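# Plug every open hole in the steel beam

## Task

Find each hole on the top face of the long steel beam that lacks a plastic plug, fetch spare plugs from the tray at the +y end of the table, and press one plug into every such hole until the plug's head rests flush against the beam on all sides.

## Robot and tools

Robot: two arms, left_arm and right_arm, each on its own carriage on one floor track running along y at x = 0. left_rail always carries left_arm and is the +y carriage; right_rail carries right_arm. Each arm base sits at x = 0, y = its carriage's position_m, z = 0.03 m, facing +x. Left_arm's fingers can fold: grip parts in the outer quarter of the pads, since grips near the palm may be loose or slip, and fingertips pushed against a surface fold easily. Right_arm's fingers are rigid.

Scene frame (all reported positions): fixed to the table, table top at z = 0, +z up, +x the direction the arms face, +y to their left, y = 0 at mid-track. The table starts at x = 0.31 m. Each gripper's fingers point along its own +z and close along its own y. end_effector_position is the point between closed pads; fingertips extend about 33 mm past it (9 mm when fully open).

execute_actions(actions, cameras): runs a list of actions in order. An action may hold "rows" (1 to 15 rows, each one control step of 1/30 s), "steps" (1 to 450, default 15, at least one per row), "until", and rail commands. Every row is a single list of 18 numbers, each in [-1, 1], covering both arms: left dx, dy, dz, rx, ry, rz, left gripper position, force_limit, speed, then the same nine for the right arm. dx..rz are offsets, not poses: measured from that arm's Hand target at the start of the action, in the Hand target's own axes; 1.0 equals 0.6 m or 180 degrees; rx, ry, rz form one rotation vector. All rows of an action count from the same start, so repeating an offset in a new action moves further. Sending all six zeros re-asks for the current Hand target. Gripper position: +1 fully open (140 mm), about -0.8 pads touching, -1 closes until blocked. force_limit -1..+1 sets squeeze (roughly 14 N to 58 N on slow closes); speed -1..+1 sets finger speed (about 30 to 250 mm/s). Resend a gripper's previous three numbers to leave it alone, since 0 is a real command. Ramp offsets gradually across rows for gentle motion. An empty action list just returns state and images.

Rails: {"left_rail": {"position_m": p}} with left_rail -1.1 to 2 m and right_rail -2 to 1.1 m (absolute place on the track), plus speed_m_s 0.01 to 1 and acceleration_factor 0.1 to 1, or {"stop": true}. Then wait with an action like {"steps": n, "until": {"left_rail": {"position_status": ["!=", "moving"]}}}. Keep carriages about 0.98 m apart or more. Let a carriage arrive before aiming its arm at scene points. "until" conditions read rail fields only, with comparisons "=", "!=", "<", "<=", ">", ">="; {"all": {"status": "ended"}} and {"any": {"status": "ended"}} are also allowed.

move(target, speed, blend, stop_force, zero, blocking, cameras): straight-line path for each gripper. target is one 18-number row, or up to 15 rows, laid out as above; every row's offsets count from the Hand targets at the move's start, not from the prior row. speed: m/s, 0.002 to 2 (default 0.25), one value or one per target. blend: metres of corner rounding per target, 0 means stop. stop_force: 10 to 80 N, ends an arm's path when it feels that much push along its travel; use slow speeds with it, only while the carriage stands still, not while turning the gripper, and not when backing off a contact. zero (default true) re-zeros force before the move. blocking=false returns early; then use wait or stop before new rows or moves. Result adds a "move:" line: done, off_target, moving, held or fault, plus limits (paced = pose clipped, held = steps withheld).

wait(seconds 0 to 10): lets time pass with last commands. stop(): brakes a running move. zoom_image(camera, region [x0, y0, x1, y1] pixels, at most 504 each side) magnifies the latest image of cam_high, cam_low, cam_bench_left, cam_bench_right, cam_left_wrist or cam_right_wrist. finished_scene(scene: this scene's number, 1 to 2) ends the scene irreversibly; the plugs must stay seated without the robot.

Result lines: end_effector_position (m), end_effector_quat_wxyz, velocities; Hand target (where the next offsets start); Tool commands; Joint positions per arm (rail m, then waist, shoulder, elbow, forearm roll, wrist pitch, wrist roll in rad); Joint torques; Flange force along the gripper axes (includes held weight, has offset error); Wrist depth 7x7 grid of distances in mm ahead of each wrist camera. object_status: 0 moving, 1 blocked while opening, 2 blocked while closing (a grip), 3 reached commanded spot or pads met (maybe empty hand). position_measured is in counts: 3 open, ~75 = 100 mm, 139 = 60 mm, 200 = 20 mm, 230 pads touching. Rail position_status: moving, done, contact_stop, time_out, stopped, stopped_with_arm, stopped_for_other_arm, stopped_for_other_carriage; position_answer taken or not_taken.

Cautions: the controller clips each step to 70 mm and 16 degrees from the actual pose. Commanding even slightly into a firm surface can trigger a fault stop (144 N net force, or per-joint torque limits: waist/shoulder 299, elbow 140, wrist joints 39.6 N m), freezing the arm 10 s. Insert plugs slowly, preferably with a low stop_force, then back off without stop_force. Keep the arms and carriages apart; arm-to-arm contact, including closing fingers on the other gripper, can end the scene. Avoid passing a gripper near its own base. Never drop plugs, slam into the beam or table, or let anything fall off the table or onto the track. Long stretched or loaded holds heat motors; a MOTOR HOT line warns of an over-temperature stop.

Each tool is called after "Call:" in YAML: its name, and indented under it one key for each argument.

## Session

Call:
execute_actions:
  actions: []

Scene clock: 0.00 s.
left_arm: end_effector_position=(+0.6500, +0.5113, +0.3520) position_measured=3 object_status=3 end_effector_quat_wxyz=(+0.000, +1.000, +0.000, +0.000) | right_arm: end_effector_position=(+0.6500, -0.7703, +0.3520) position_measured=3 object_status=3 end_effector_quat_wxyz=(+0.000, +1.000, +0.000, +0.000)
Joint positions: left_arm=[0.511 -0.053 0.164 1.605 0 1.373 1.518] | right_arm=[-0.77 -0.053 0.164 1.605 0 1.373 1.518]
Joint velocities: within noise
Joint torques (N m): no reading
Flange force (N): no reading
Wrist depth (mm): cam_left_wrist=[305 308 305 306 307 307 309 / 320 320 322 324 322 326 327 / 475 474 477 478 479 487 480 / 502 121 500 513 510 132 502 / - 111 545 540 543 116 93 / - 568 572 574 579 567 93 / - 635 589 592 598 - -] | cam_right_wrist=[315 319 311 313 309 313 303 / 335 331 333 335 335 330 330 / 350 481 - - - 330 328 / - 134 - 514 - 136 - / - 123 585 - - 137 97 / - 115 - 630 - - 97 / - 643 616 650 599 633 -]
Hand target: left_arm +0.6500, +0.5113, +0.3520; +0.000, +1.000, +0.000, +0.000 | right_arm +0.6500, -0.7703, +0.3520; +0.000, +1.000, +0.000, +0.000
Tool commands: left_gripper/position=+1.0 left_gripper/force_limit=+1.0 left_gripper/speed=+1.0 right_gripper/position=+1.0 right_gripper/force_limit=+1.0 right_gripper/speed=+1.0
left_rail: position_m=0.511 position_status=done
right_rail: position_m=-0.770 position_status=done
camera_calibration:
cam_left_wrist: T_world_to_cam=[[-0.00416557, -0.999955, -0.00857659, 0.523552], [-0.949154, 0.00125382, 0.31481, 0.512852], [-0.314785, 0.00945187, -0.949116, 0.673459], [0, 0, 0, 1]] pos_world=[0.700951, 0.51652, 0.48223]
cam_right_wrist: T_world_to_cam=[[-0.0132913, -0.999756, 0.0176353, -0.760788], [-0.933636, 0.0187225, 0.357735, 0.497459], [-0.357977, -0.0117102, -0.933657, 0.696963], [0, 0, 0, 1]] pos_world=[0.703831, -0.761755, 0.486183]

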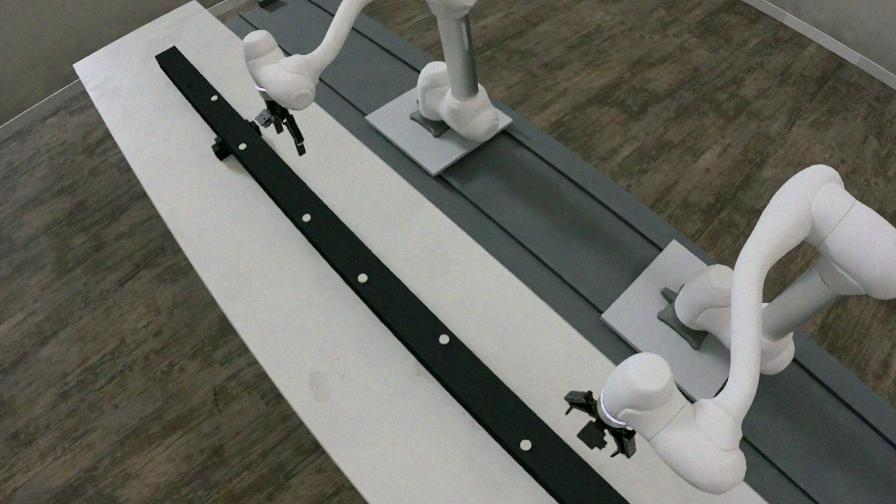

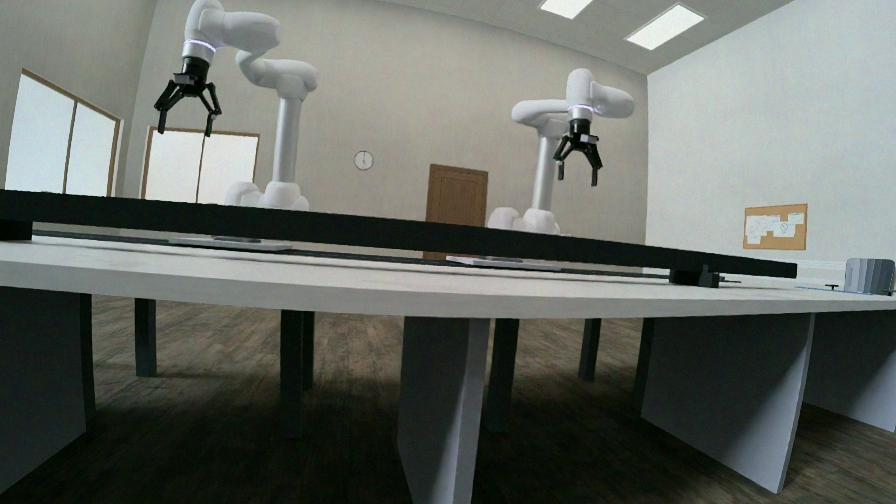

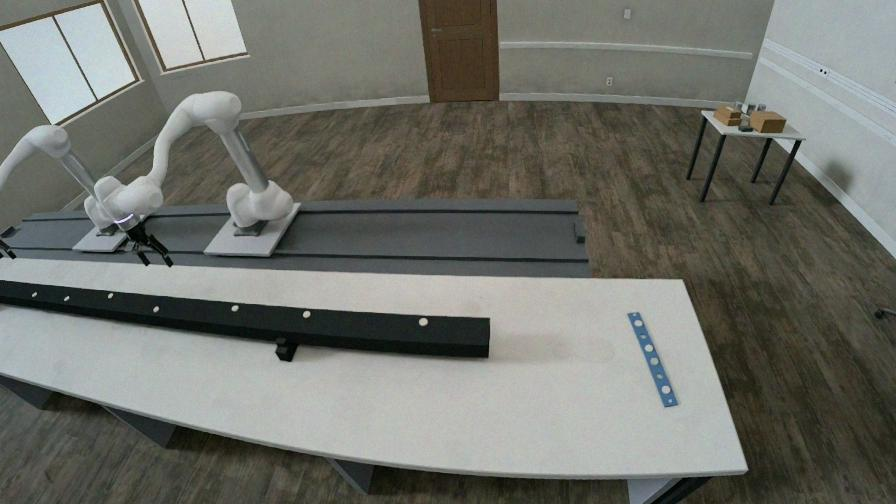

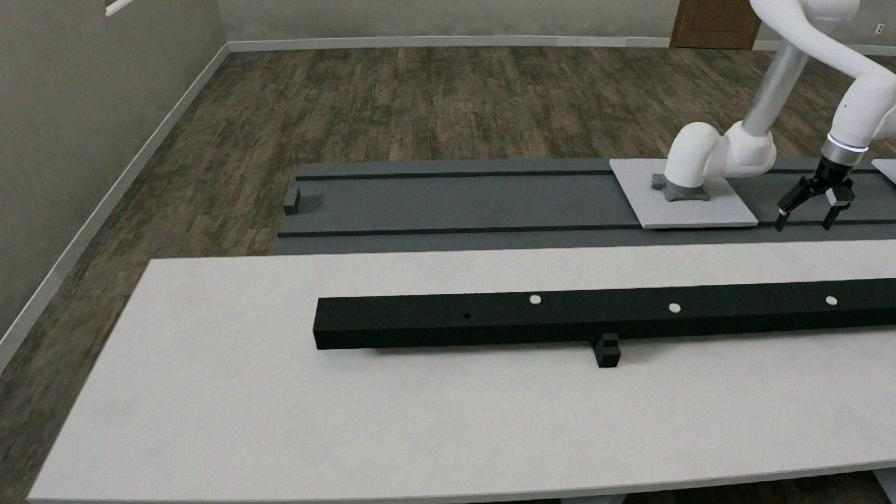

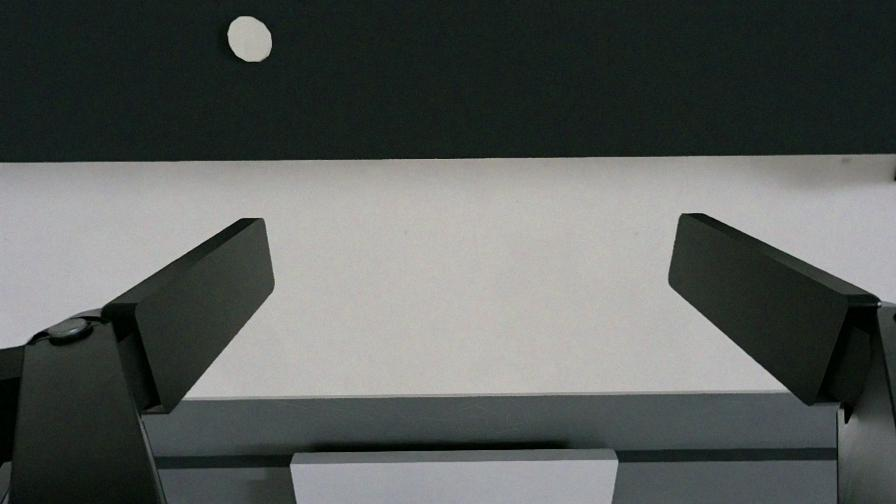

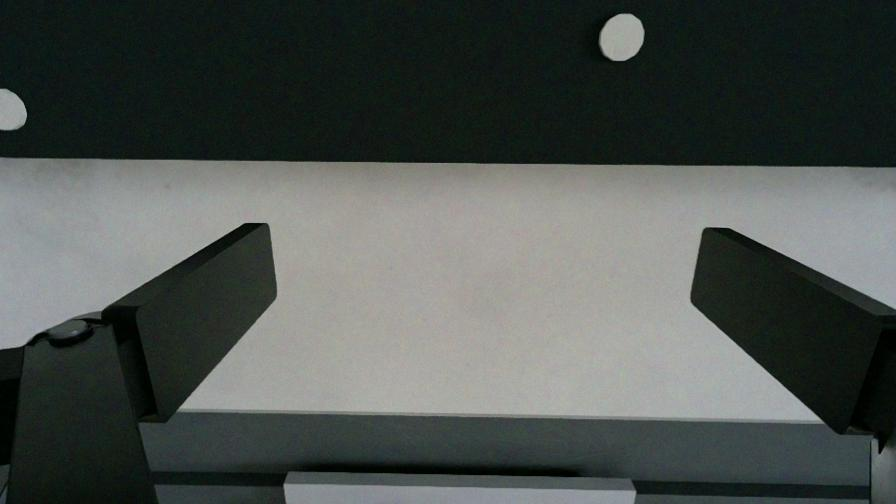

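Call:
zoom_image:
  camera: "cam_bench_left"
  region: [0, 250, 250, 370]

Call:
zoom_image:
  camera: "cam_bench_left"
  region: [240, 270, 500, 390]

Call:
zoom_image:
  camera: "cam_bench_right"
  region: [300, 260, 600, 380]

Call:
execute_actions:
  actions:
    - {"left_rail":{"position_m":2.0},"right_rail":{"position_m":-2.0},"steps":240,"until":{"all":{"status":"ended"}}}
  cameras: ["cam_high"]

Call:
zoom_image:
  camera: "cam_high"
  region: [150, 40, 640, 504]

Call:
move:
  target: [0,-0.87,0.15,0,0,0,-0.2,1,1,0,0,0,0,0,0,1,1,1]
  cameras: ["cam_right_wrist","cam_left_wrist"]

Scaled by 2.016 from the camera's 896x504 image, which has a finer 1280x720 frame.

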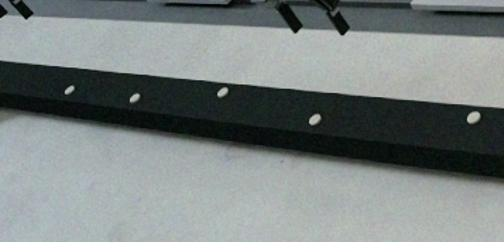

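Scaled by 1.938 from the camera's 896x504 image, which has a finer 1280x720 frame.

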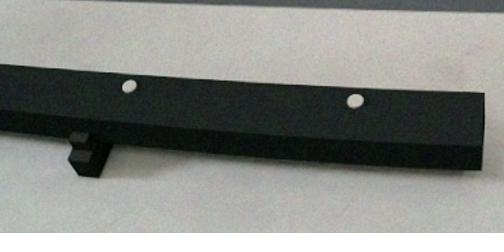

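Scaled by 1.680 from the camera's 896x504 image, which has a finer 1280x720 frame.

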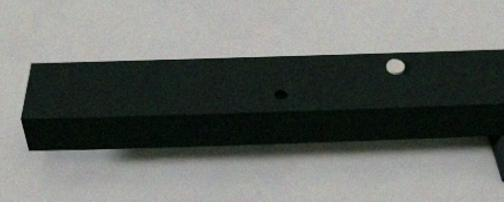

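Scene clock: 6.70 s.
left_arm: end_effector_position=(+0.6500, +1.9999, +0.3520) position_measured=3 object_status=3 end_effector_quat_wxyz=(+0.000, +1.000, +0.000, +0.000) | right_arm: end_effector_position=(+0.6500, -1.9998, +0.3520) position_measured=3 object_status=3 end_effector_quat_wxyz=(+0.000, +1.000, +0.000, +0.000)
Joint positions: left_arm=[2 -0.053 0.164 1.605 0 1.373 1.518] | right_arm=[-2 -0.053 0.164 1.605 0 1.373 1.518]
Joint torques (N m): left_arm=[-2.93 -58.86 -42.91 4.28 -0.16 -0.38] | right_arm=[1.74 -55.17 -40.22 5.11 0.25 -0.12]
Flange force (N): left_arm=[-1.3 -5.1 2.8] | right_arm=[-2.6 2.7 -2.4]
Wrist depth (mm): cam_left_wrist=[- 302 305 - 310 433 433 / 322 - 322 - 459 456 459 / 464 476 482 477 478 485 482 / 511 123 502 506 512 132 503 / - 111 540 545 552 133 93 / - 559 571 575 604 614 93 / - - 601 592 595 1513 -] | cam_right_wrist=[- 449 - - - 313 310 / - - - - - 329 325 / - - 493 - 480 482 339 / 530 123 - - 557 147 - / - 123 - - - 137 97 / - 107 - - - - 96 / - 1639 596 596 609 625 -]
Hand target: left_arm +0.6500, +1.9999, +0.3520; +0.000, +1.000, +0.000, +0.000 | right_arm +0.6500, -1.9998, +0.3520; +0.000, +1.000, +0.000, +0.000
Tool commands: left_gripper/position=+1.0 left_gripper/force_limit=+1.0 left_gripper/speed=+1.0 right_gripper/position=+1.0 right_gripper/force_limit=+1.0 right_gripper/speed=+1.0
left_rail: position_m=2.000 position_status=done
right_rail: position_m=-2.000 position_status=done
Images, in order (width x height): cam_high 896x504.

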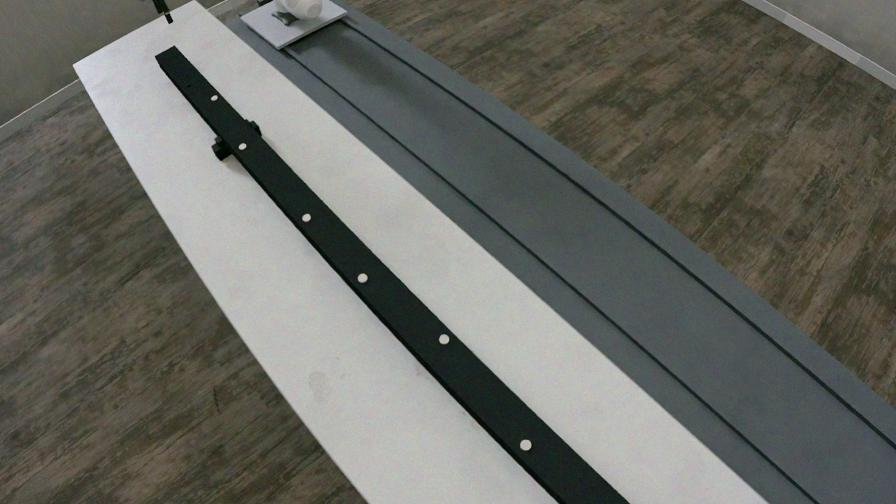

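Scaled by 1.029 from the camera's 896x504 image, which has a finer 1280x720 frame.

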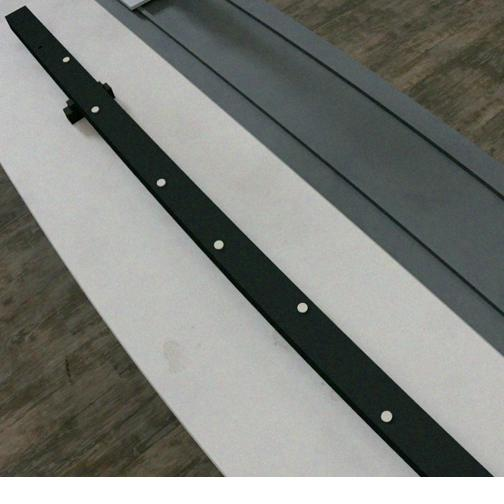

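Scene clock: 9.23 s.
left_arm: end_effector_position=(+0.6500, +2.5220, +0.2620) position_measured=154 object_status=3 end_effector_quat_wxyz=(+0.000, +1.000, +0.000, +0.000) | right_arm: end_effector_position=(+0.6500, -1.9998, +0.3520) position_measured=3 object_status=3 end_effector_quat_wxyz=(+0.000, +1.000, +0.000, +0.000)
Joint positions: left_arm=[2 0.635 0.488 1.328 0 1.326 2.206] | right_arm=[-2 -0.053 0.164 1.605 0 1.373 1.518]
Joint torques (N m): left_arm=[-2.69 -91.76 -42.52 4.21 -0.13 -0.45] | right_arm=[1.86 -55.26 -40.24 5.07 0.25 -0.07]
Flange force (N): left_arm=[-2.3 -2.8 3.2] | right_arm=[-2.6 3.0 -1.9]
Wrist depth (mm): cam_left_wrist=[303 301 309 307 314 430 433 / 320 328 323 - 332 460 458 / 477 473 474 478 479 490 474 / 503 123 504 511 510 132 504 / - 111 540 540 543 133 93 / - 570 565 574 - 618 93 / - - 564 595 649 1552 -] | cam_right_wrist=[1090 991 364 356 356 355 351 / 1151 1183 371 - - 379 366 / 1212 1206 - - - - - / 1280 1248 - 408 120 - - / 1341 86 92 441 113 87 86 / - 72 - 476 - - 72 / - - - 1511 - - -]
Hand target: left_arm +0.6500, +2.5220, +0.2620; +0.000, +1.000, +0.000, +0.000 | right_arm +0.6500, -1.9998, +0.3520; +0.000, +1.000, +0.000, +0.000
Off the commanded pose: left_arm 0.000 m, 0 deg | right_arm 0.000 m, 0 deg.
left_rail: position_m=2.000 position_status=done
right_rail: position_m=-2.000 position_status=done
move: done
camera_calibration:
cam_left_wrist: T_world_to_cam=[[-0.00416557, -0.999955, -0.00857659, 2.53329], [-0.949154, 0.00125382, 0.31481, 0.538632], [-0.314785, 0.00945187, -0.949116, 0.56913], [0, 0, 0, 1]] pos_world=[0.700951, 2.52712, 0.39233]
cam_right_wrist: T_world_to_cam=[[-0.0132913, -0.999756, 0.0176353, -1.98999], [-0.933636, 0.0187225, 0.357735, 0.520478], [-0.357977, -0.0117102, -0.933657, 0.682566], [0, 0, 0, 1]] pos_world=[0.703831, -1.99125, 0.486183]
Images, in order (width x height): cam_left_wrist 896x504, cam_right_wrist 896x504.

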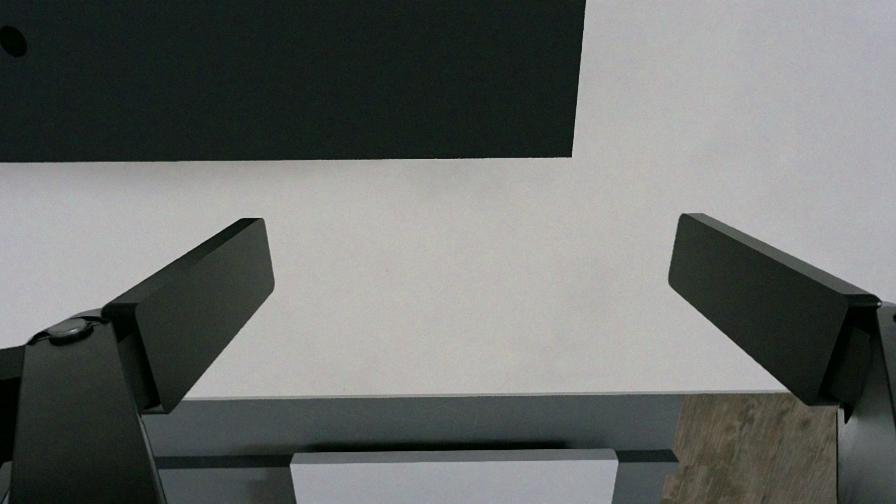

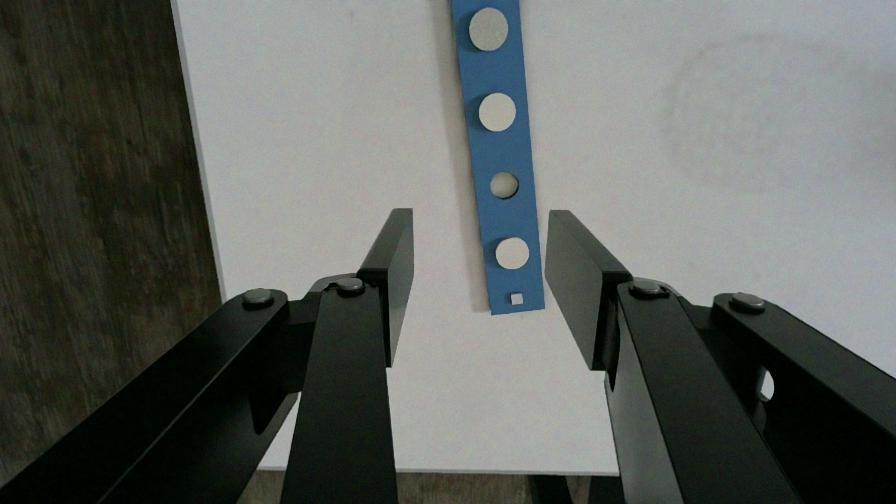

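Call:
move:
  target: [-0.125,0.065,0.3075,0,0,0,-0.2,1,1,-0.15,0.8,0,0,0,0,1,1,1]
  cameras: ["cam_right_wrist","cam_bench_right"]

Call:
zoom_image:
  camera: "cam_right_wrist"
  region: [380, 10, 600, 290]

Scene clock: 17.87 s.
left_arm: end_effector_position=(+0.5750, +2.4830, +0.0775) position_measured=154 object_status=3 end_effector_quat_wxyz=(+0.000, +1.000, +0.000, +0.000) | right_arm: end_effector_position=(+0.5600, -2.4798, +0.3520) position_measured=3 object_status=3 end_effector_quat_wxyz=(+0.000, +1.000, +0.000, +0.000)
Joint positions: left_arm=[2 0.653 0.49 1.69 0 0.962 2.223] | right_arm=[-2 -0.755 0.303 1.429 0 1.41 0.815]
Joint torques (N m): left_arm=[-3.04 -85.38 -36.13 3.6 -0.17 -0.45] | right_arm=[3.21 -69.14 -40.63 5.12 0.25 0.08]
Flange force (N): left_arm=[-2.6 -3.5 3.7] | right_arm=[-5.4 1.4 -1.5]
Wrist depth (mm): cam_left_wrist=[436 426 426 433 432 440 1084 / - 448 456 450 453 466 1158 / 479 475 480 477 478 1170 1182 / 502 123 510 505 514 132 1250 / - 111 536 539 540 124 93 / - 543 563 1466 1439 1466 93 / - 585 - 1513 1522 1542 -] | cam_right_wrist=[193 192 192 183 189 191 187 / 202 201 198 195 197 199 198 / 213 212 213 201 204 208 208 / 225 224 224 208 154 219 217 / 238 86 91 224 129 90 227 / - 72 - 251 248 - 73 / - - - 263 266 - -]
Hand target: left_arm +0.5750, +2.4830, +0.0775; +0.000, +1.000, +0.000, +0.000 | right_arm +0.5600, -2.4798, +0.3520; +0.000, +1.000, +0.000, +0.000
Off the commanded pose: left_arm 0.000 m, 0 deg | right_arm 0.000 m, 0 deg.
left_rail: position_m=2.000 position_status=done
right_rail: position_m=-2.000 position_status=done
move: done
camera_calibration:
cam_right_wrist: T_world_to_cam=[[-0.0132913, -0.999756, 0.0176353, -2.47107], [-0.933636, 0.0187225, 0.357735, 0.445402], [-0.357977, -0.0117102, -0.933657, 0.64482], [0, 0, 0, 1]] pos_world=[0.613831, -2.47125, 0.486283]
Images, in order (width x height): cam_bench_right 896x504, cam_right_wrist 896x504.

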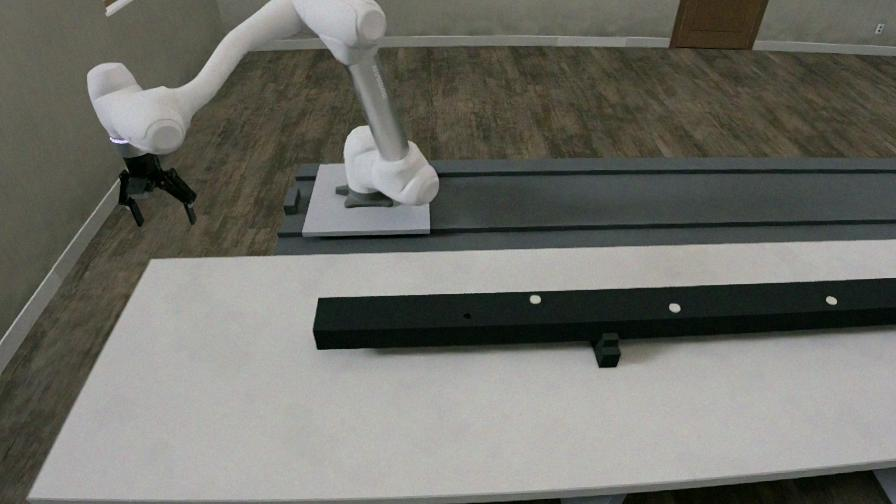

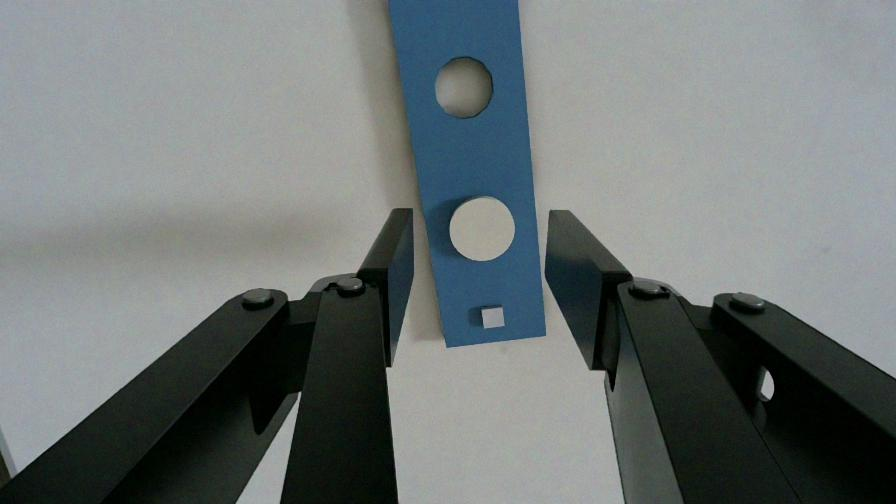

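Scaled by 1.800 from the camera's 896x504 image, which has a finer 1280x720 frame.

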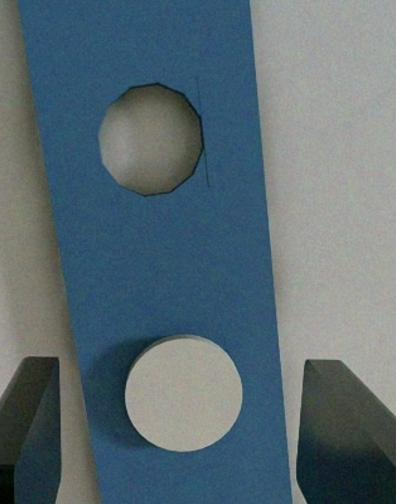

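Call:
move:
  target: [-0.005,0.0045,0.056,0,0,0,-0.2,1,0,-0.0,0,0,0,0,0,1,1,1]
  speed: 0.04
  cameras: []

Call:
execute_actions:
  actions:
    - {"rows":[[0,0,0,0,0,0,-1,-0.5,-1,0,0,0,0,0,0,1,1,1]],"steps":60}
  cameras: []

Call:
move:
  target:
    - [0,0,-0.427,0,0,0,-1,-0.5,-1,0,0,0,0,0,0,1,1,1]
    - [0.15,0.79,-0.427,0,0,0,-1,-0.5,-1,0,0,0,0,0,0,1,1,1]
  blend: [0.05,0]
  cameras: ["cam_right_wrist"]

Call:
execute_actions:
  actions:
    - {"left_rail":{"position_m":-1.02,"acceleration_factor":0.5},"steps":400,"until":{"all":{"status":"ended"}}}
  cameras: []

Call:
move:
  target: [0.06,1.108,0,0,0,0,-1,-0.5,-1,0,0,0,0,0,0,1,1,1]
  cameras: ["cam_right_wrist"]

Scene clock: 23.57 s.
left_arm: end_effector_position=(+0.5720, +2.4803, +0.0439) position_measured=154 object_status=3 end_effector_quat_wxyz=(+0.000, +1.000, +0.000, +0.000) | right_arm: end_effector_position=(+0.5600, -2.4798, +0.3520) position_measured=3 object_status=3 end_effector_quat_wxyz=(+0.000, +1.000, +0.000, +0.000)
Joint positions: left_arm=[2 0.652 0.517 1.719 0 0.905 2.223] | right_arm=[-2 -0.755 0.303 1.429 0 1.41 0.815]
Joint torques (N m): left_arm=[-3.13 -86.08 -34.53 3.41 -0.16 -0.44] | right_arm=[1.54 -69.31 -40.4 5.17 0.24 -0.08]
Flange force (N): left_arm=[-3.1 -3.3 3.0] | right_arm=[-3.5 -0.1 -2.4]
Wrist depth (mm): cam_left_wrist=[426 427 427 424 430 441 1084 / 450 449 441 454 454 466 1120 / 474 475 477 484 477 1170 1193 / 501 123 506 509 509 132 1243 / - 111 541 542 542 124 93 / - 550 603 1431 1414 1513 93 / - 579 - 1513 1573 1532 -] | cam_right_wrist=[161 161 160 152 159 159 158 / 169 169 168 162 166 166 166 / 178 178 176 168 174 175 174 / 188 186 184 172 175 184 183 / 194 81 92 187 183 87 192 / - 72 - 210 208 - 72 / - - - 223 223 - -]
Hand target: left_arm +0.5720, +2.4803, +0.0439; +0.000, +1.000, +0.000, +0.000 | right_arm +0.5600, -2.4798, +0.3520; +0.000, +1.000, +0.000, +0.000
Off the commanded pose: left_arm 0.000 m, 0 deg | right_arm 0.000 m, 0 deg.
left_rail: position_m=2.000 position_status=done
right_rail: position_m=-2.000 position_status=done
move: done
No camera images: "cameras" was empty.

Scene clock: 25.77 s.
left_arm: end_effector_position=(+0.5720, +2.4803, +0.0439) position_measured=190 object_status=2 end_effector_quat_wxyz=(+0.000, +1.000, +0.000, +0.000) | right_arm: end_effector_position=(+0.5600, -2.4798, +0.3520) position_measured=3 object_status=3 end_effector_quat_wxyz=(+0.000, +1.000, +0.000, +0.000)
Joint positions: left_arm=[2 0.652 0.517 1.719 0 0.905 2.223] | right_arm=[-2 -0.755 0.303 1.429 0 1.41 0.815]
Joint torques (N m): left_arm=[-3.22 -83.33 -32.82 3.34 -0.1 -0.41] | right_arm=[1.47 -69.56 -40.56 5.19 0.2 -0.07]
Flange force (N): left_arm=[-3.2 -3.8 -0.4] | right_arm=[-3.2 -0.4 -1.7]
Wrist depth (mm): cam_left_wrist=[428 428 429 429 430 441 1065 / 448 451 451 451 456 1094 1126 / 476 467 478 476 479 1182 1193 / 504 123 488 510 502 132 1243 / - 111 519 542 543 124 93 / - 552 575 1422 1431 1422 93 / - 586 663 1542 1542 1552 -] | cam_right_wrist=[162 161 160 152 159 160 160 / 169 169 168 163 165 165 166 / 179 178 177 170 175 176 172 / 188 189 189 170 160 185 186 / 200 196 91 185 92 86 194 / 207 - - 195 - 74 72 / - - - 223 - - -]
Hand target: left_arm +0.5720, +2.4803, +0.0439; +0.000, +1.000, +0.000, +0.000 | right_arm +0.5600, -2.4798, +0.3520; +0.000, +1.000, +0.000, +0.000
Off the commanded pose: left_arm 0.000 m, 0 deg | right_arm 0.000 m, 0 deg.
left_rail: position_m=2.000 position_status=done
right_rail: position_m=-2.000 position_status=done
No camera images: "cameras" was empty.

Scene clock: 29.13 s.
left_arm: end_effector_position=(+0.6620, +2.0063, +0.3001) position_measured=190 object_status=2 end_effector_quat_wxyz=(+0.000, +1.000, +0.000, +0.000) | right_arm: end_effector_position=(+0.5600, -2.4798, +0.3520) position_measured=3 object_status=3 end_effector_quat_wxyz=(+0.000, +1.000, +0.000, +0.000)
Joint positions: left_arm=[2 -0.043 0.203 1.653 0 1.286 1.528] | right_arm=[-2 -0.755 0.303 1.429 0 1.41 0.815]
Joint torques (N m): left_arm=[-3.38 -61.95 -42.05 4.28 -0.16 -0.31] | right_arm=[1.74 -69.39 -40.52 5.12 0.21 -0.02]
Flange force (N): left_arm=[-1.1 -5.4 3.2] | right_arm=[-3.6 -0.2 -2.5]
Wrist depth (mm): cam_left_wrist=[425 426 427 427 431 441 1079 / 446 451 454 451 451 1094 1136 / 479 477 468 475 481 1176 1206 / 497 123 509 516 512 132 1243 / - 111 537 545 545 124 93 / - 559 612 1405 1448 1494 93 / - 581 - 1542 1542 1513 -] | cam_right_wrist=[- - - - 391 266 263 / - - - - 427 277 277 / - 445 - - - 293 287 / 472 - - 171 134 - 451 / 484 485 92 - 92 81 - / - - - - - 74 - / - - - - - - -]
Hand target: left_arm +0.6620, +2.0063, +0.3001; +0.000, +1.000, +0.000, +0.000 | right_arm +0.5600, -2.4798, +0.3520; +0.000, +1.000, +0.000, +0.000
Off the commanded pose: left_arm 0.000 m, 0 deg | right_arm 0.000 m, 0 deg.
left_rail: position_m=2.000 position_status=done
right_rail: position_m=-2.000 position_status=done
move: done
camera_calibration:
cam_right_wrist: T_world_to_cam=[[-0.0132913, -0.999756, 0.0176353, -2.47107], [-0.933636, 0.0187225, 0.357735, 0.445438], [-0.357977, -0.0117102, -0.933657, 0.644727], [0, 0, 0, 1]] pos_world=[0.613831, -2.47125, 0.486183]
Images, in order (width x height): cam_right_wrist 896x504.

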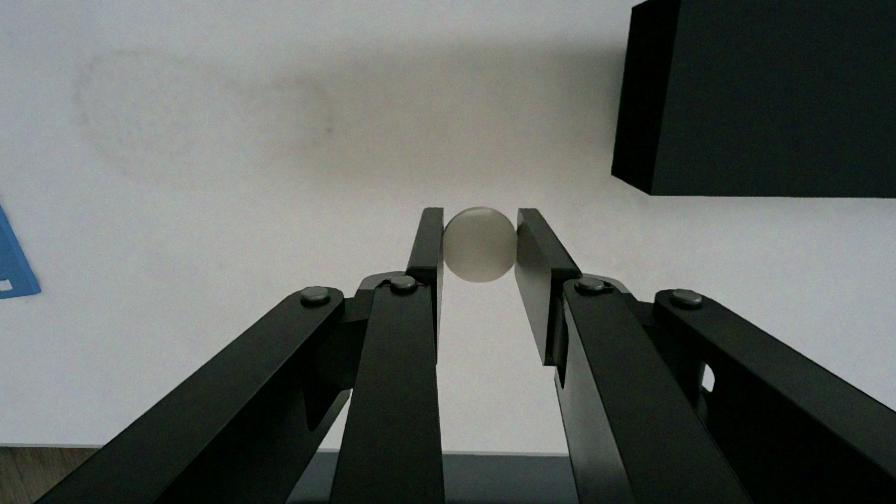

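Scene clock: 34.63 s.
left_arm: end_effector_position=(+0.6620, -1.0137, +0.3001) position_measured=190 object_status=2 end_effector_quat_wxyz=(+0.000, +1.000, +0.000, +0.000) | right_arm: end_effector_position=(+0.5600, -2.4798, +0.3520) position_measured=3 object_status=3 end_effector_quat_wxyz=(+0.000, +1.000, +0.000, +0.000)
Joint positions: left_arm=[-1.02 -0.043 0.203 1.653 0 1.286 1.528] | right_arm=[-2 -0.755 0.303 1.429 0 1.41 0.815]
Joint torques (N m): left_arm=[-3.32 -62.2 -41.95 4.19 -0.19 -0.39] | right_arm=[1.97 -69.55 -40.61 5.12 0.2 -0.02]
Flange force (N): left_arm=[-0.8 -5.5 2.9] | right_arm=[-4.0 0.1 -2.1]
Wrist depth (mm): cam_left_wrist=[427 429 430 431 431 1055 1075 / 450 450 452 455 454 1115 1126 / 473 478 478 471 481 1193 1224 / 500 123 507 505 511 132 1257 / - 111 555 539 541 124 93 / - 557 584 1422 1431 1457 93 / - 579 - 1532 1552 1552 -] | cam_right_wrist=[269 267 266 267 266 264 262 / 289 282 282 281 281 277 276 / 296 297 297 292 291 293 - / - - - 171 159 - 456 / - - 92 - 92 81 - / 521 - - - - 74 72 / - - - - - - -]
Hand target: left_arm +0.6620, -1.0137, +0.3001; +0.000, +1.000, +0.000, +0.000 | right_arm +0.5600, -2.4798, +0.3520; +0.000, +1.000, +0.000, +0.000
Tool commands: left_gripper/position=-1.0 left_gripper/force_limit=-0.5 left_gripper/speed=-1.0 right_gripper/position=+1.0 right_gripper/force_limit=+1.0 right_gripper/speed=+1.0
Off the commanded pose: left_arm 0.000 m, 0 deg | right_arm 0.000 m, 0 deg.
left_rail: position_m=-1.020 position_status=done
right_rail: position_m=-2.000 position_status=done
No camera images: "cameras" was empty.

every number of target must lie in its column's range; nothing of the call was run

Call:
move:
  target: [0.03,0.9,0,0,0,0,-1,-0.5,-1,0,0,0,0,0,0,1,1,1]
  cameras: []

Call:
move:
  target: [0.03,0.2,0,0,0,0,-1,-0.5,-1,0,0,0,0,0,0,1,1,1]
  cameras: ["cam_right_wrist"]

Scene clock: 40.60 s.
left_arm: end_effector_position=(+0.6800, -1.5537, +0.3001) position_measured=190 object_status=2 end_effector_quat_wxyz=(+0.000, +1.000, +0.000, +0.000) | right_arm: end_effector_position=(+0.5600, -2.4798, +0.3520) position_measured=3 object_status=3 end_effector_quat_wxyz=(+0.000, +1.000, +0.000, +0.000)
Joint positions: left_arm=[-1.02 -0.705 0.526 1.199 0 1.416 0.865] | right_arm=[-2 -0.755 0.303 1.429 0 1.41 0.815]
Joint torques (N m): left_arm=[-2.9 -95.56 -42.92 4.37 -0.14 -0.45] | right_arm=[1.88 -69.79 -40.59 5.12 0.16 -0.03]
Flange force (N): left_arm=[2.8 -2.9 2.8] | right_arm=[-3.4 0.5 -2.2]
Wrist depth (mm): cam_left_wrist=[426 428 428 428 429 437 1075 / 455 452 452 451 452 463 1164 / 472 481 475 481 481 1153 1182 / 502 123 498 511 517 132 1257 / - 111 546 539 545 124 93 / - 555 - 1422 1448 1466 93 / - 584 644 1562 1532 1583 -] | cam_right_wrist=[272 271 269 265 268 268 - / 286 281 280 286 279 276 - / 298 298 296 288 292 - - / - - - 170 148 486 - / 516 - 92 - 92 86 477 / - - - - - 74 72 / - - - - - - -]
Hand target: left_arm +0.6800, -1.5537, +0.3001; +0.000, +1.000, +0.000, +0.000 | right_arm +0.5600, -2.4798, +0.3520; +0.000, +1.000, +0.000, +0.000
Off the commanded pose: left_arm 0.000 m, 0 deg | right_arm 0.000 m, 0 deg.
left_rail: position_m=-1.020 position_status=done
right_rail: position_m=-2.000 position_status=done
move: done
No camera images: "cameras" was empty.

Scene clock: 41.57 s.
left_arm: end_effector_position=(+0.6980, -1.6737, +0.3001) position_measured=190 object_status=2 end_effector_quat_wxyz=(+0.000, +1.000, +0.000, +0.000) | right_arm: end_effector_position=(+0.5600, -2.4798, +0.3520) position_measured=3 object_status=3 end_effector_quat_wxyz=(+0.000, +1.000, +0.000, +0.000)
Joint positions: left_arm=[-1.02 -0.789 0.696 0.922 0 1.525 0.782] | right_arm=[-2 -0.755 0.303 1.429 0 1.41 0.815]
Joint torques (N m): left_arm=[-2.6 -111.07 -43.81 4.4 -0.18 -0.42] | right_arm=[1.78 -69.54 -40.48 5.12 0.18 -0.01]
Flange force (N): left_arm=[2.0 -1.9 3.5] | right_arm=[-3.1 0.5 -1.8]
Wrist depth (mm): cam_left_wrist=[426 428 422 430 431 440 1079 / 448 451 458 453 445 471 1126 / 473 480 476 477 480 1176 1199 / 499 123 507 519 507 132 1257 / - 111 541 545 543 124 93 / - 554 579 1439 1405 1466 93 / - 585 640 1573 1562 1552 -] | cam_right_wrist=[- - - 395 395 - - / 283 285 280 280 273 276 - / 299 296 292 292 - - - / - 311 304 170 132 - 301 / - - 92 - 92 81 480 / 519 - - - - 74 - / - - - - - - -]
Hand target: left_arm +0.6980, -1.6737, +0.3001; +0.000, +1.000, +0.000, +0.000 | right_arm +0.5600, -2.4798, +0.3520; +0.000, +1.000, +0.000, +0.000
Off the commanded pose: left_arm 0.000 m, 0 deg | right_arm 0.000 m, 0 deg.
left_rail: position_m=-1.020 position_status=done
right_rail: position_m=-2.000 position_status=done
move: done
camera_calibration:
cam_right_wrist: T_world_to_cam=[[-0.0132913, -0.999756, 0.0176353, -2.47107], [-0.933636, 0.0187225, 0.357735, 0.445438], [-0.357977, -0.0117102, -0.933657, 0.644727], [0, 0, 0, 1]] pos_world=[0.613831, -2.47125, 0.486183]
Images, in order (width x height): cam_right_wrist 896x504.

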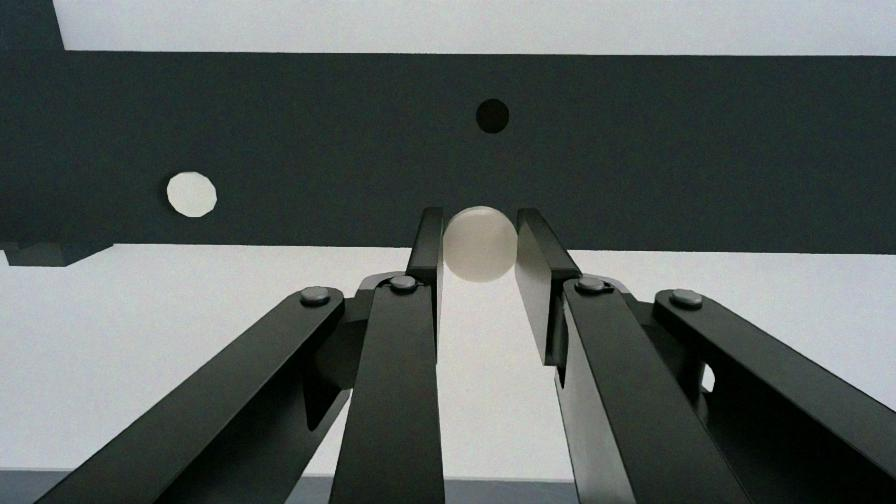

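Call:
move:
  target: [0.0095,0.0212,0.1718,0,0,0,-1,-0.5,-1,0,0,0,0,0,0,1,1,1]
  speed: 0.12
  cameras: ["cam_right_wrist"]

Call:
zoom_image:
  camera: "cam_right_wrist"
  region: [350, 50, 600, 350]

Scene clock: 46.77 s.
left_arm: end_effector_position=(+0.7037, -1.6864, +0.1971) position_measured=190 object_status=2 end_effector_quat_wxyz=(+0.000, +1.000, +0.000, +0.000) | right_arm: end_effector_position=(+0.5600, -2.4798, +0.3520) position_measured=3 object_status=3 end_effector_quat_wxyz=(+0.000, +1.000, +0.000, +0.000)
Joint positions: left_arm=[-1.02 -0.794 0.745 1.022 0 1.375 0.777] | right_arm=[-2 -0.755 0.303 1.429 0 1.41 0.815]
Joint torques (N m): left_arm=[-2.82 -116.24 -43.18 4.32 -0.12 -0.44] | right_arm=[1.75 -69.56 -40.48 5.12 0.16 -0.03]
Flange force (N): left_arm=[4.6 -0.1 4.3] | right_arm=[-3.0 0.8 -1.6]
Wrist depth (mm): cam_left_wrist=[427 425 429 428 429 1055 1070 / 448 446 451 455 453 1120 1110 / 472 480 478 478 482 1176 1212 / 500 123 504 511 488 132 1277 / - 111 536 546 547 124 93 / - 555 586 1422 1439 1448 93 / - 571 684 1522 1532 1522 -] | cam_right_wrist=[176 174 295 295 292 289 - / 182 181 180 179 177 178 176 / 190 192 190 190 188 186 184 / 201 202 201 170 161 196 196 / 214 210 92 208 92 86 205 / - - - - - 74 - / - - - - - - -]
Hand target: left_arm +0.7037, -1.6864, +0.1970; +0.000, +1.000, +0.000, +0.000 | right_arm +0.5600, -2.4798, +0.3520; +0.000, +1.000, +0.000, +0.000
Off the commanded pose: left_arm 0.000 m, 0 deg | right_arm 0.000 m, 0 deg.
left_rail: position_m=-1.020 position_status=done
right_rail: position_m=-2.000 position_status=done
move: done
camera_calibration:
cam_right_wrist: T_world_to_cam=[[-0.0132913, -0.999756, 0.0176353, -2.47107], [-0.933636, 0.0187225, 0.357735, 0.445438], [-0.357977, -0.0117102, -0.933657, 0.644727], [0, 0, 0, 1]] pos_world=[0.613831, -2.47125, 0.486183]
Images, in order (width x height): cam_right_wrist 896x504.

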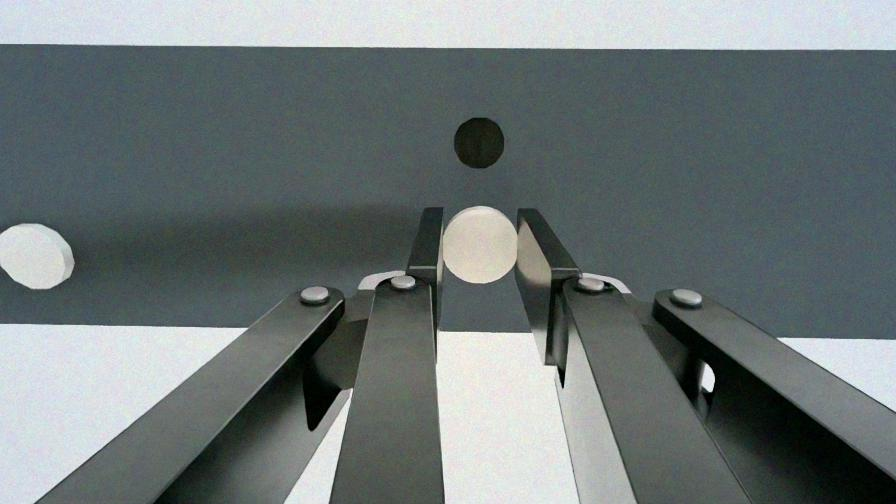

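Scaled by 1.680 from the camera's 896x504 image, which has a finer 1280x720 frame.

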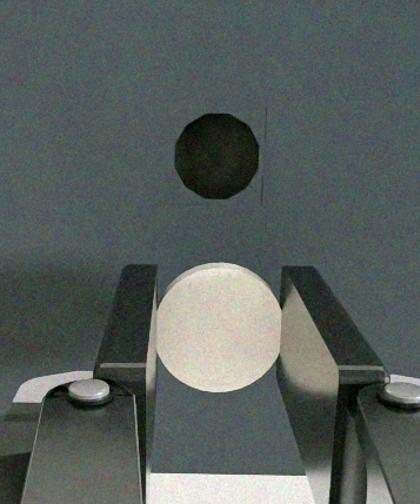

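Call:
move:
  target: [0.0557,-0.0007,0,0,0,0,-1,-0.5,-1,0,0,0,0,0,0,1,1,1]
  speed: 0.1
  cameras: []

Call:
move:
  target: [0,0,0.0375,0,0,0,-1,-0.5,-1,0,0,0,0,0,0,1,1,1]
  speed: 0.02
  stop_force: 20
  cameras: ["cam_right_wrist"]

Scene clock: 51.03 s.
left_arm: end_effector_position=(+0.7371, -1.6860, +0.1970) position_measured=190 object_status=2 end_effector_quat_wxyz=(+0.000, +1.000, +0.000, +0.000) | right_arm: end_effector_position=(+0.5600, -2.4798, +0.3520) position_measured=3 object_status=3 end_effector_quat_wxyz=(+0.000, +1.000, +0.000, +0.000)
Joint positions: left_arm=[-1.02 -0.769 0.791 0.939 0 1.411 0.801] | right_arm=[-2 -0.755 0.303 1.429 0 1.41 0.815]
Joint torques (N m): left_arm=[-2.84 -118.09 -43.26 4.34 -0.13 -0.44] | right_arm=[1.99 -69.04 -40.88 5.22 0.18 0]
Flange force (N): left_arm=[2.6 -2.5 3.2] | right_arm=[-5.4 -1.3 -2.1]
Wrist depth (mm): cam_left_wrist=[429 429 430 433 433 438 1065 / 450 451 451 453 452 465 1136 / 477 474 480 479 483 1158 1206 / 502 123 505 509 509 132 1257 / - 111 543 542 548 124 93 / - 557 576 1431 1405 1457 93 / - 582 637 1562 1573 1552 -] | cam_right_wrist=[- 304 - 298 300 295 288 / 253 317 - 307 314 315 305 / 191 192 190 188 189 188 186 / 202 202 200 170 135 196 195 / 214 211 92 205 92 86 207 / - - - 395 - 74 72 / - - - - - - -]
Hand target: left_arm +0.7371, -1.6860, +0.1970; +0.000, +1.000, +0.000, +0.000 | right_arm +0.5600, -2.4798, +0.3520; +0.000, +1.000, +0.000, +0.000
Off the commanded pose: left_arm 0.000 m, 0 deg | right_arm 0.000 m, 0 deg.
left_rail: position_m=-1.020 position_status=done
right_rail: position_m=-2.000 position_status=done
move: done
No camera images: "cameras" was empty.

Scene clock: 52.60 s.
left_arm: end_effector_position=(+0.7372, -1.6859, +0.1776) position_measured=190 object_status=2 end_effector_quat_wxyz=(+0.000, +1.000, +0.000, +0.000) | right_arm: end_effector_position=(+0.5600, -2.4798, +0.3520) position_measured=3 object_status=3 end_effector_quat_wxyz=(+0.000, +1.000, +0.000, +0.000)
Joint positions: left_arm=[-1.02 -0.769 0.798 0.962 0 1.381 0.801] | right_arm=[-2 -0.755 0.303 1.429 0 1.41 0.815]
Joint torques (N m): left_arm=[-7.75 -100.48 -32.09 2.55 0.68 -0.45] | right_arm=[1.84 -69.44 -40.68 5.14 0.26 0]
Flange force (N): left_arm=[8.2 -4.1 -14.5] | right_arm=[-4.3 -0.4 -2.0]
Wrist depth (mm): cam_left_wrist=[425 429 429 430 427 441 1075 / 451 448 451 449 453 465 1136 / 482 473 482 484 483 1182 1199 / 498 123 502 501 510 132 1298 / - 111 521 555 546 124 93 / - 554 - 1448 1448 1484 93 / - 578 579 1522 1562 1573 -] | cam_right_wrist=[287 290 - 282 283 284 277 / 299 300 301 298 294 292 290 / 172 173 170 168 167 - 165 / 181 181 179 168 133 - - / 192 190 92 187 92 81 186 / 202 - - 198 - 74 72 / - - - - - - -]
Hand target: left_arm +0.7372, -1.6859, +0.1776; +0.000, +1.000, +0.000, +0.000 (not the last commanded pose) | right_arm +0.5600, -2.4798, +0.3520; +0.000, +1.000, +0.000, +0.000
Off the commanded pose: left_arm 0.003 m, 0 deg | right_arm 0.000 m, 0 deg.
left_rail: position_m=-1.020 position_status=done
right_rail: position_m=-2.000 position_status=done
move: contact (left_arm)
camera_calibration:
cam_right_wrist: T_world_to_cam=[[-0.0132913, -0.999756, 0.0176353, -2.47107], [-0.933636, 0.0187225, 0.357735, 0.445438], [-0.357977, -0.0117102, -0.933657, 0.644727], [0, 0, 0, 1]] pos_world=[0.613831, -2.47125, 0.486183]
Images, in order (width x height): cam_right_wrist 896x504.

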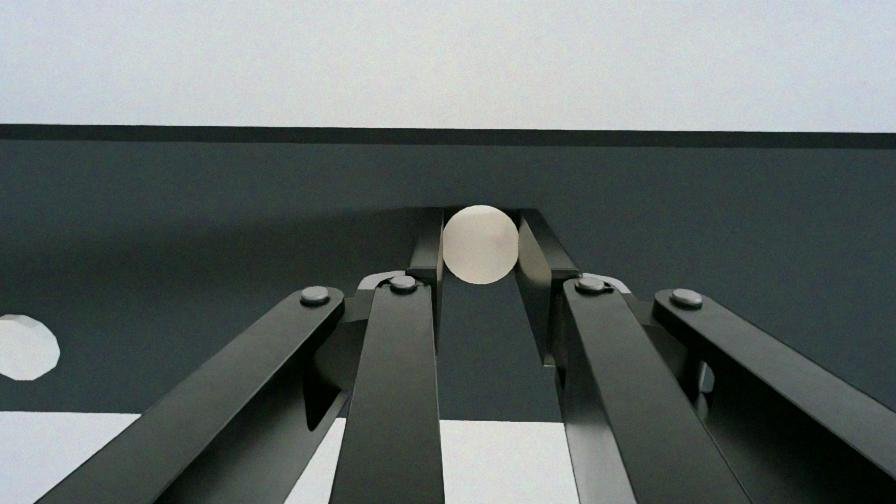

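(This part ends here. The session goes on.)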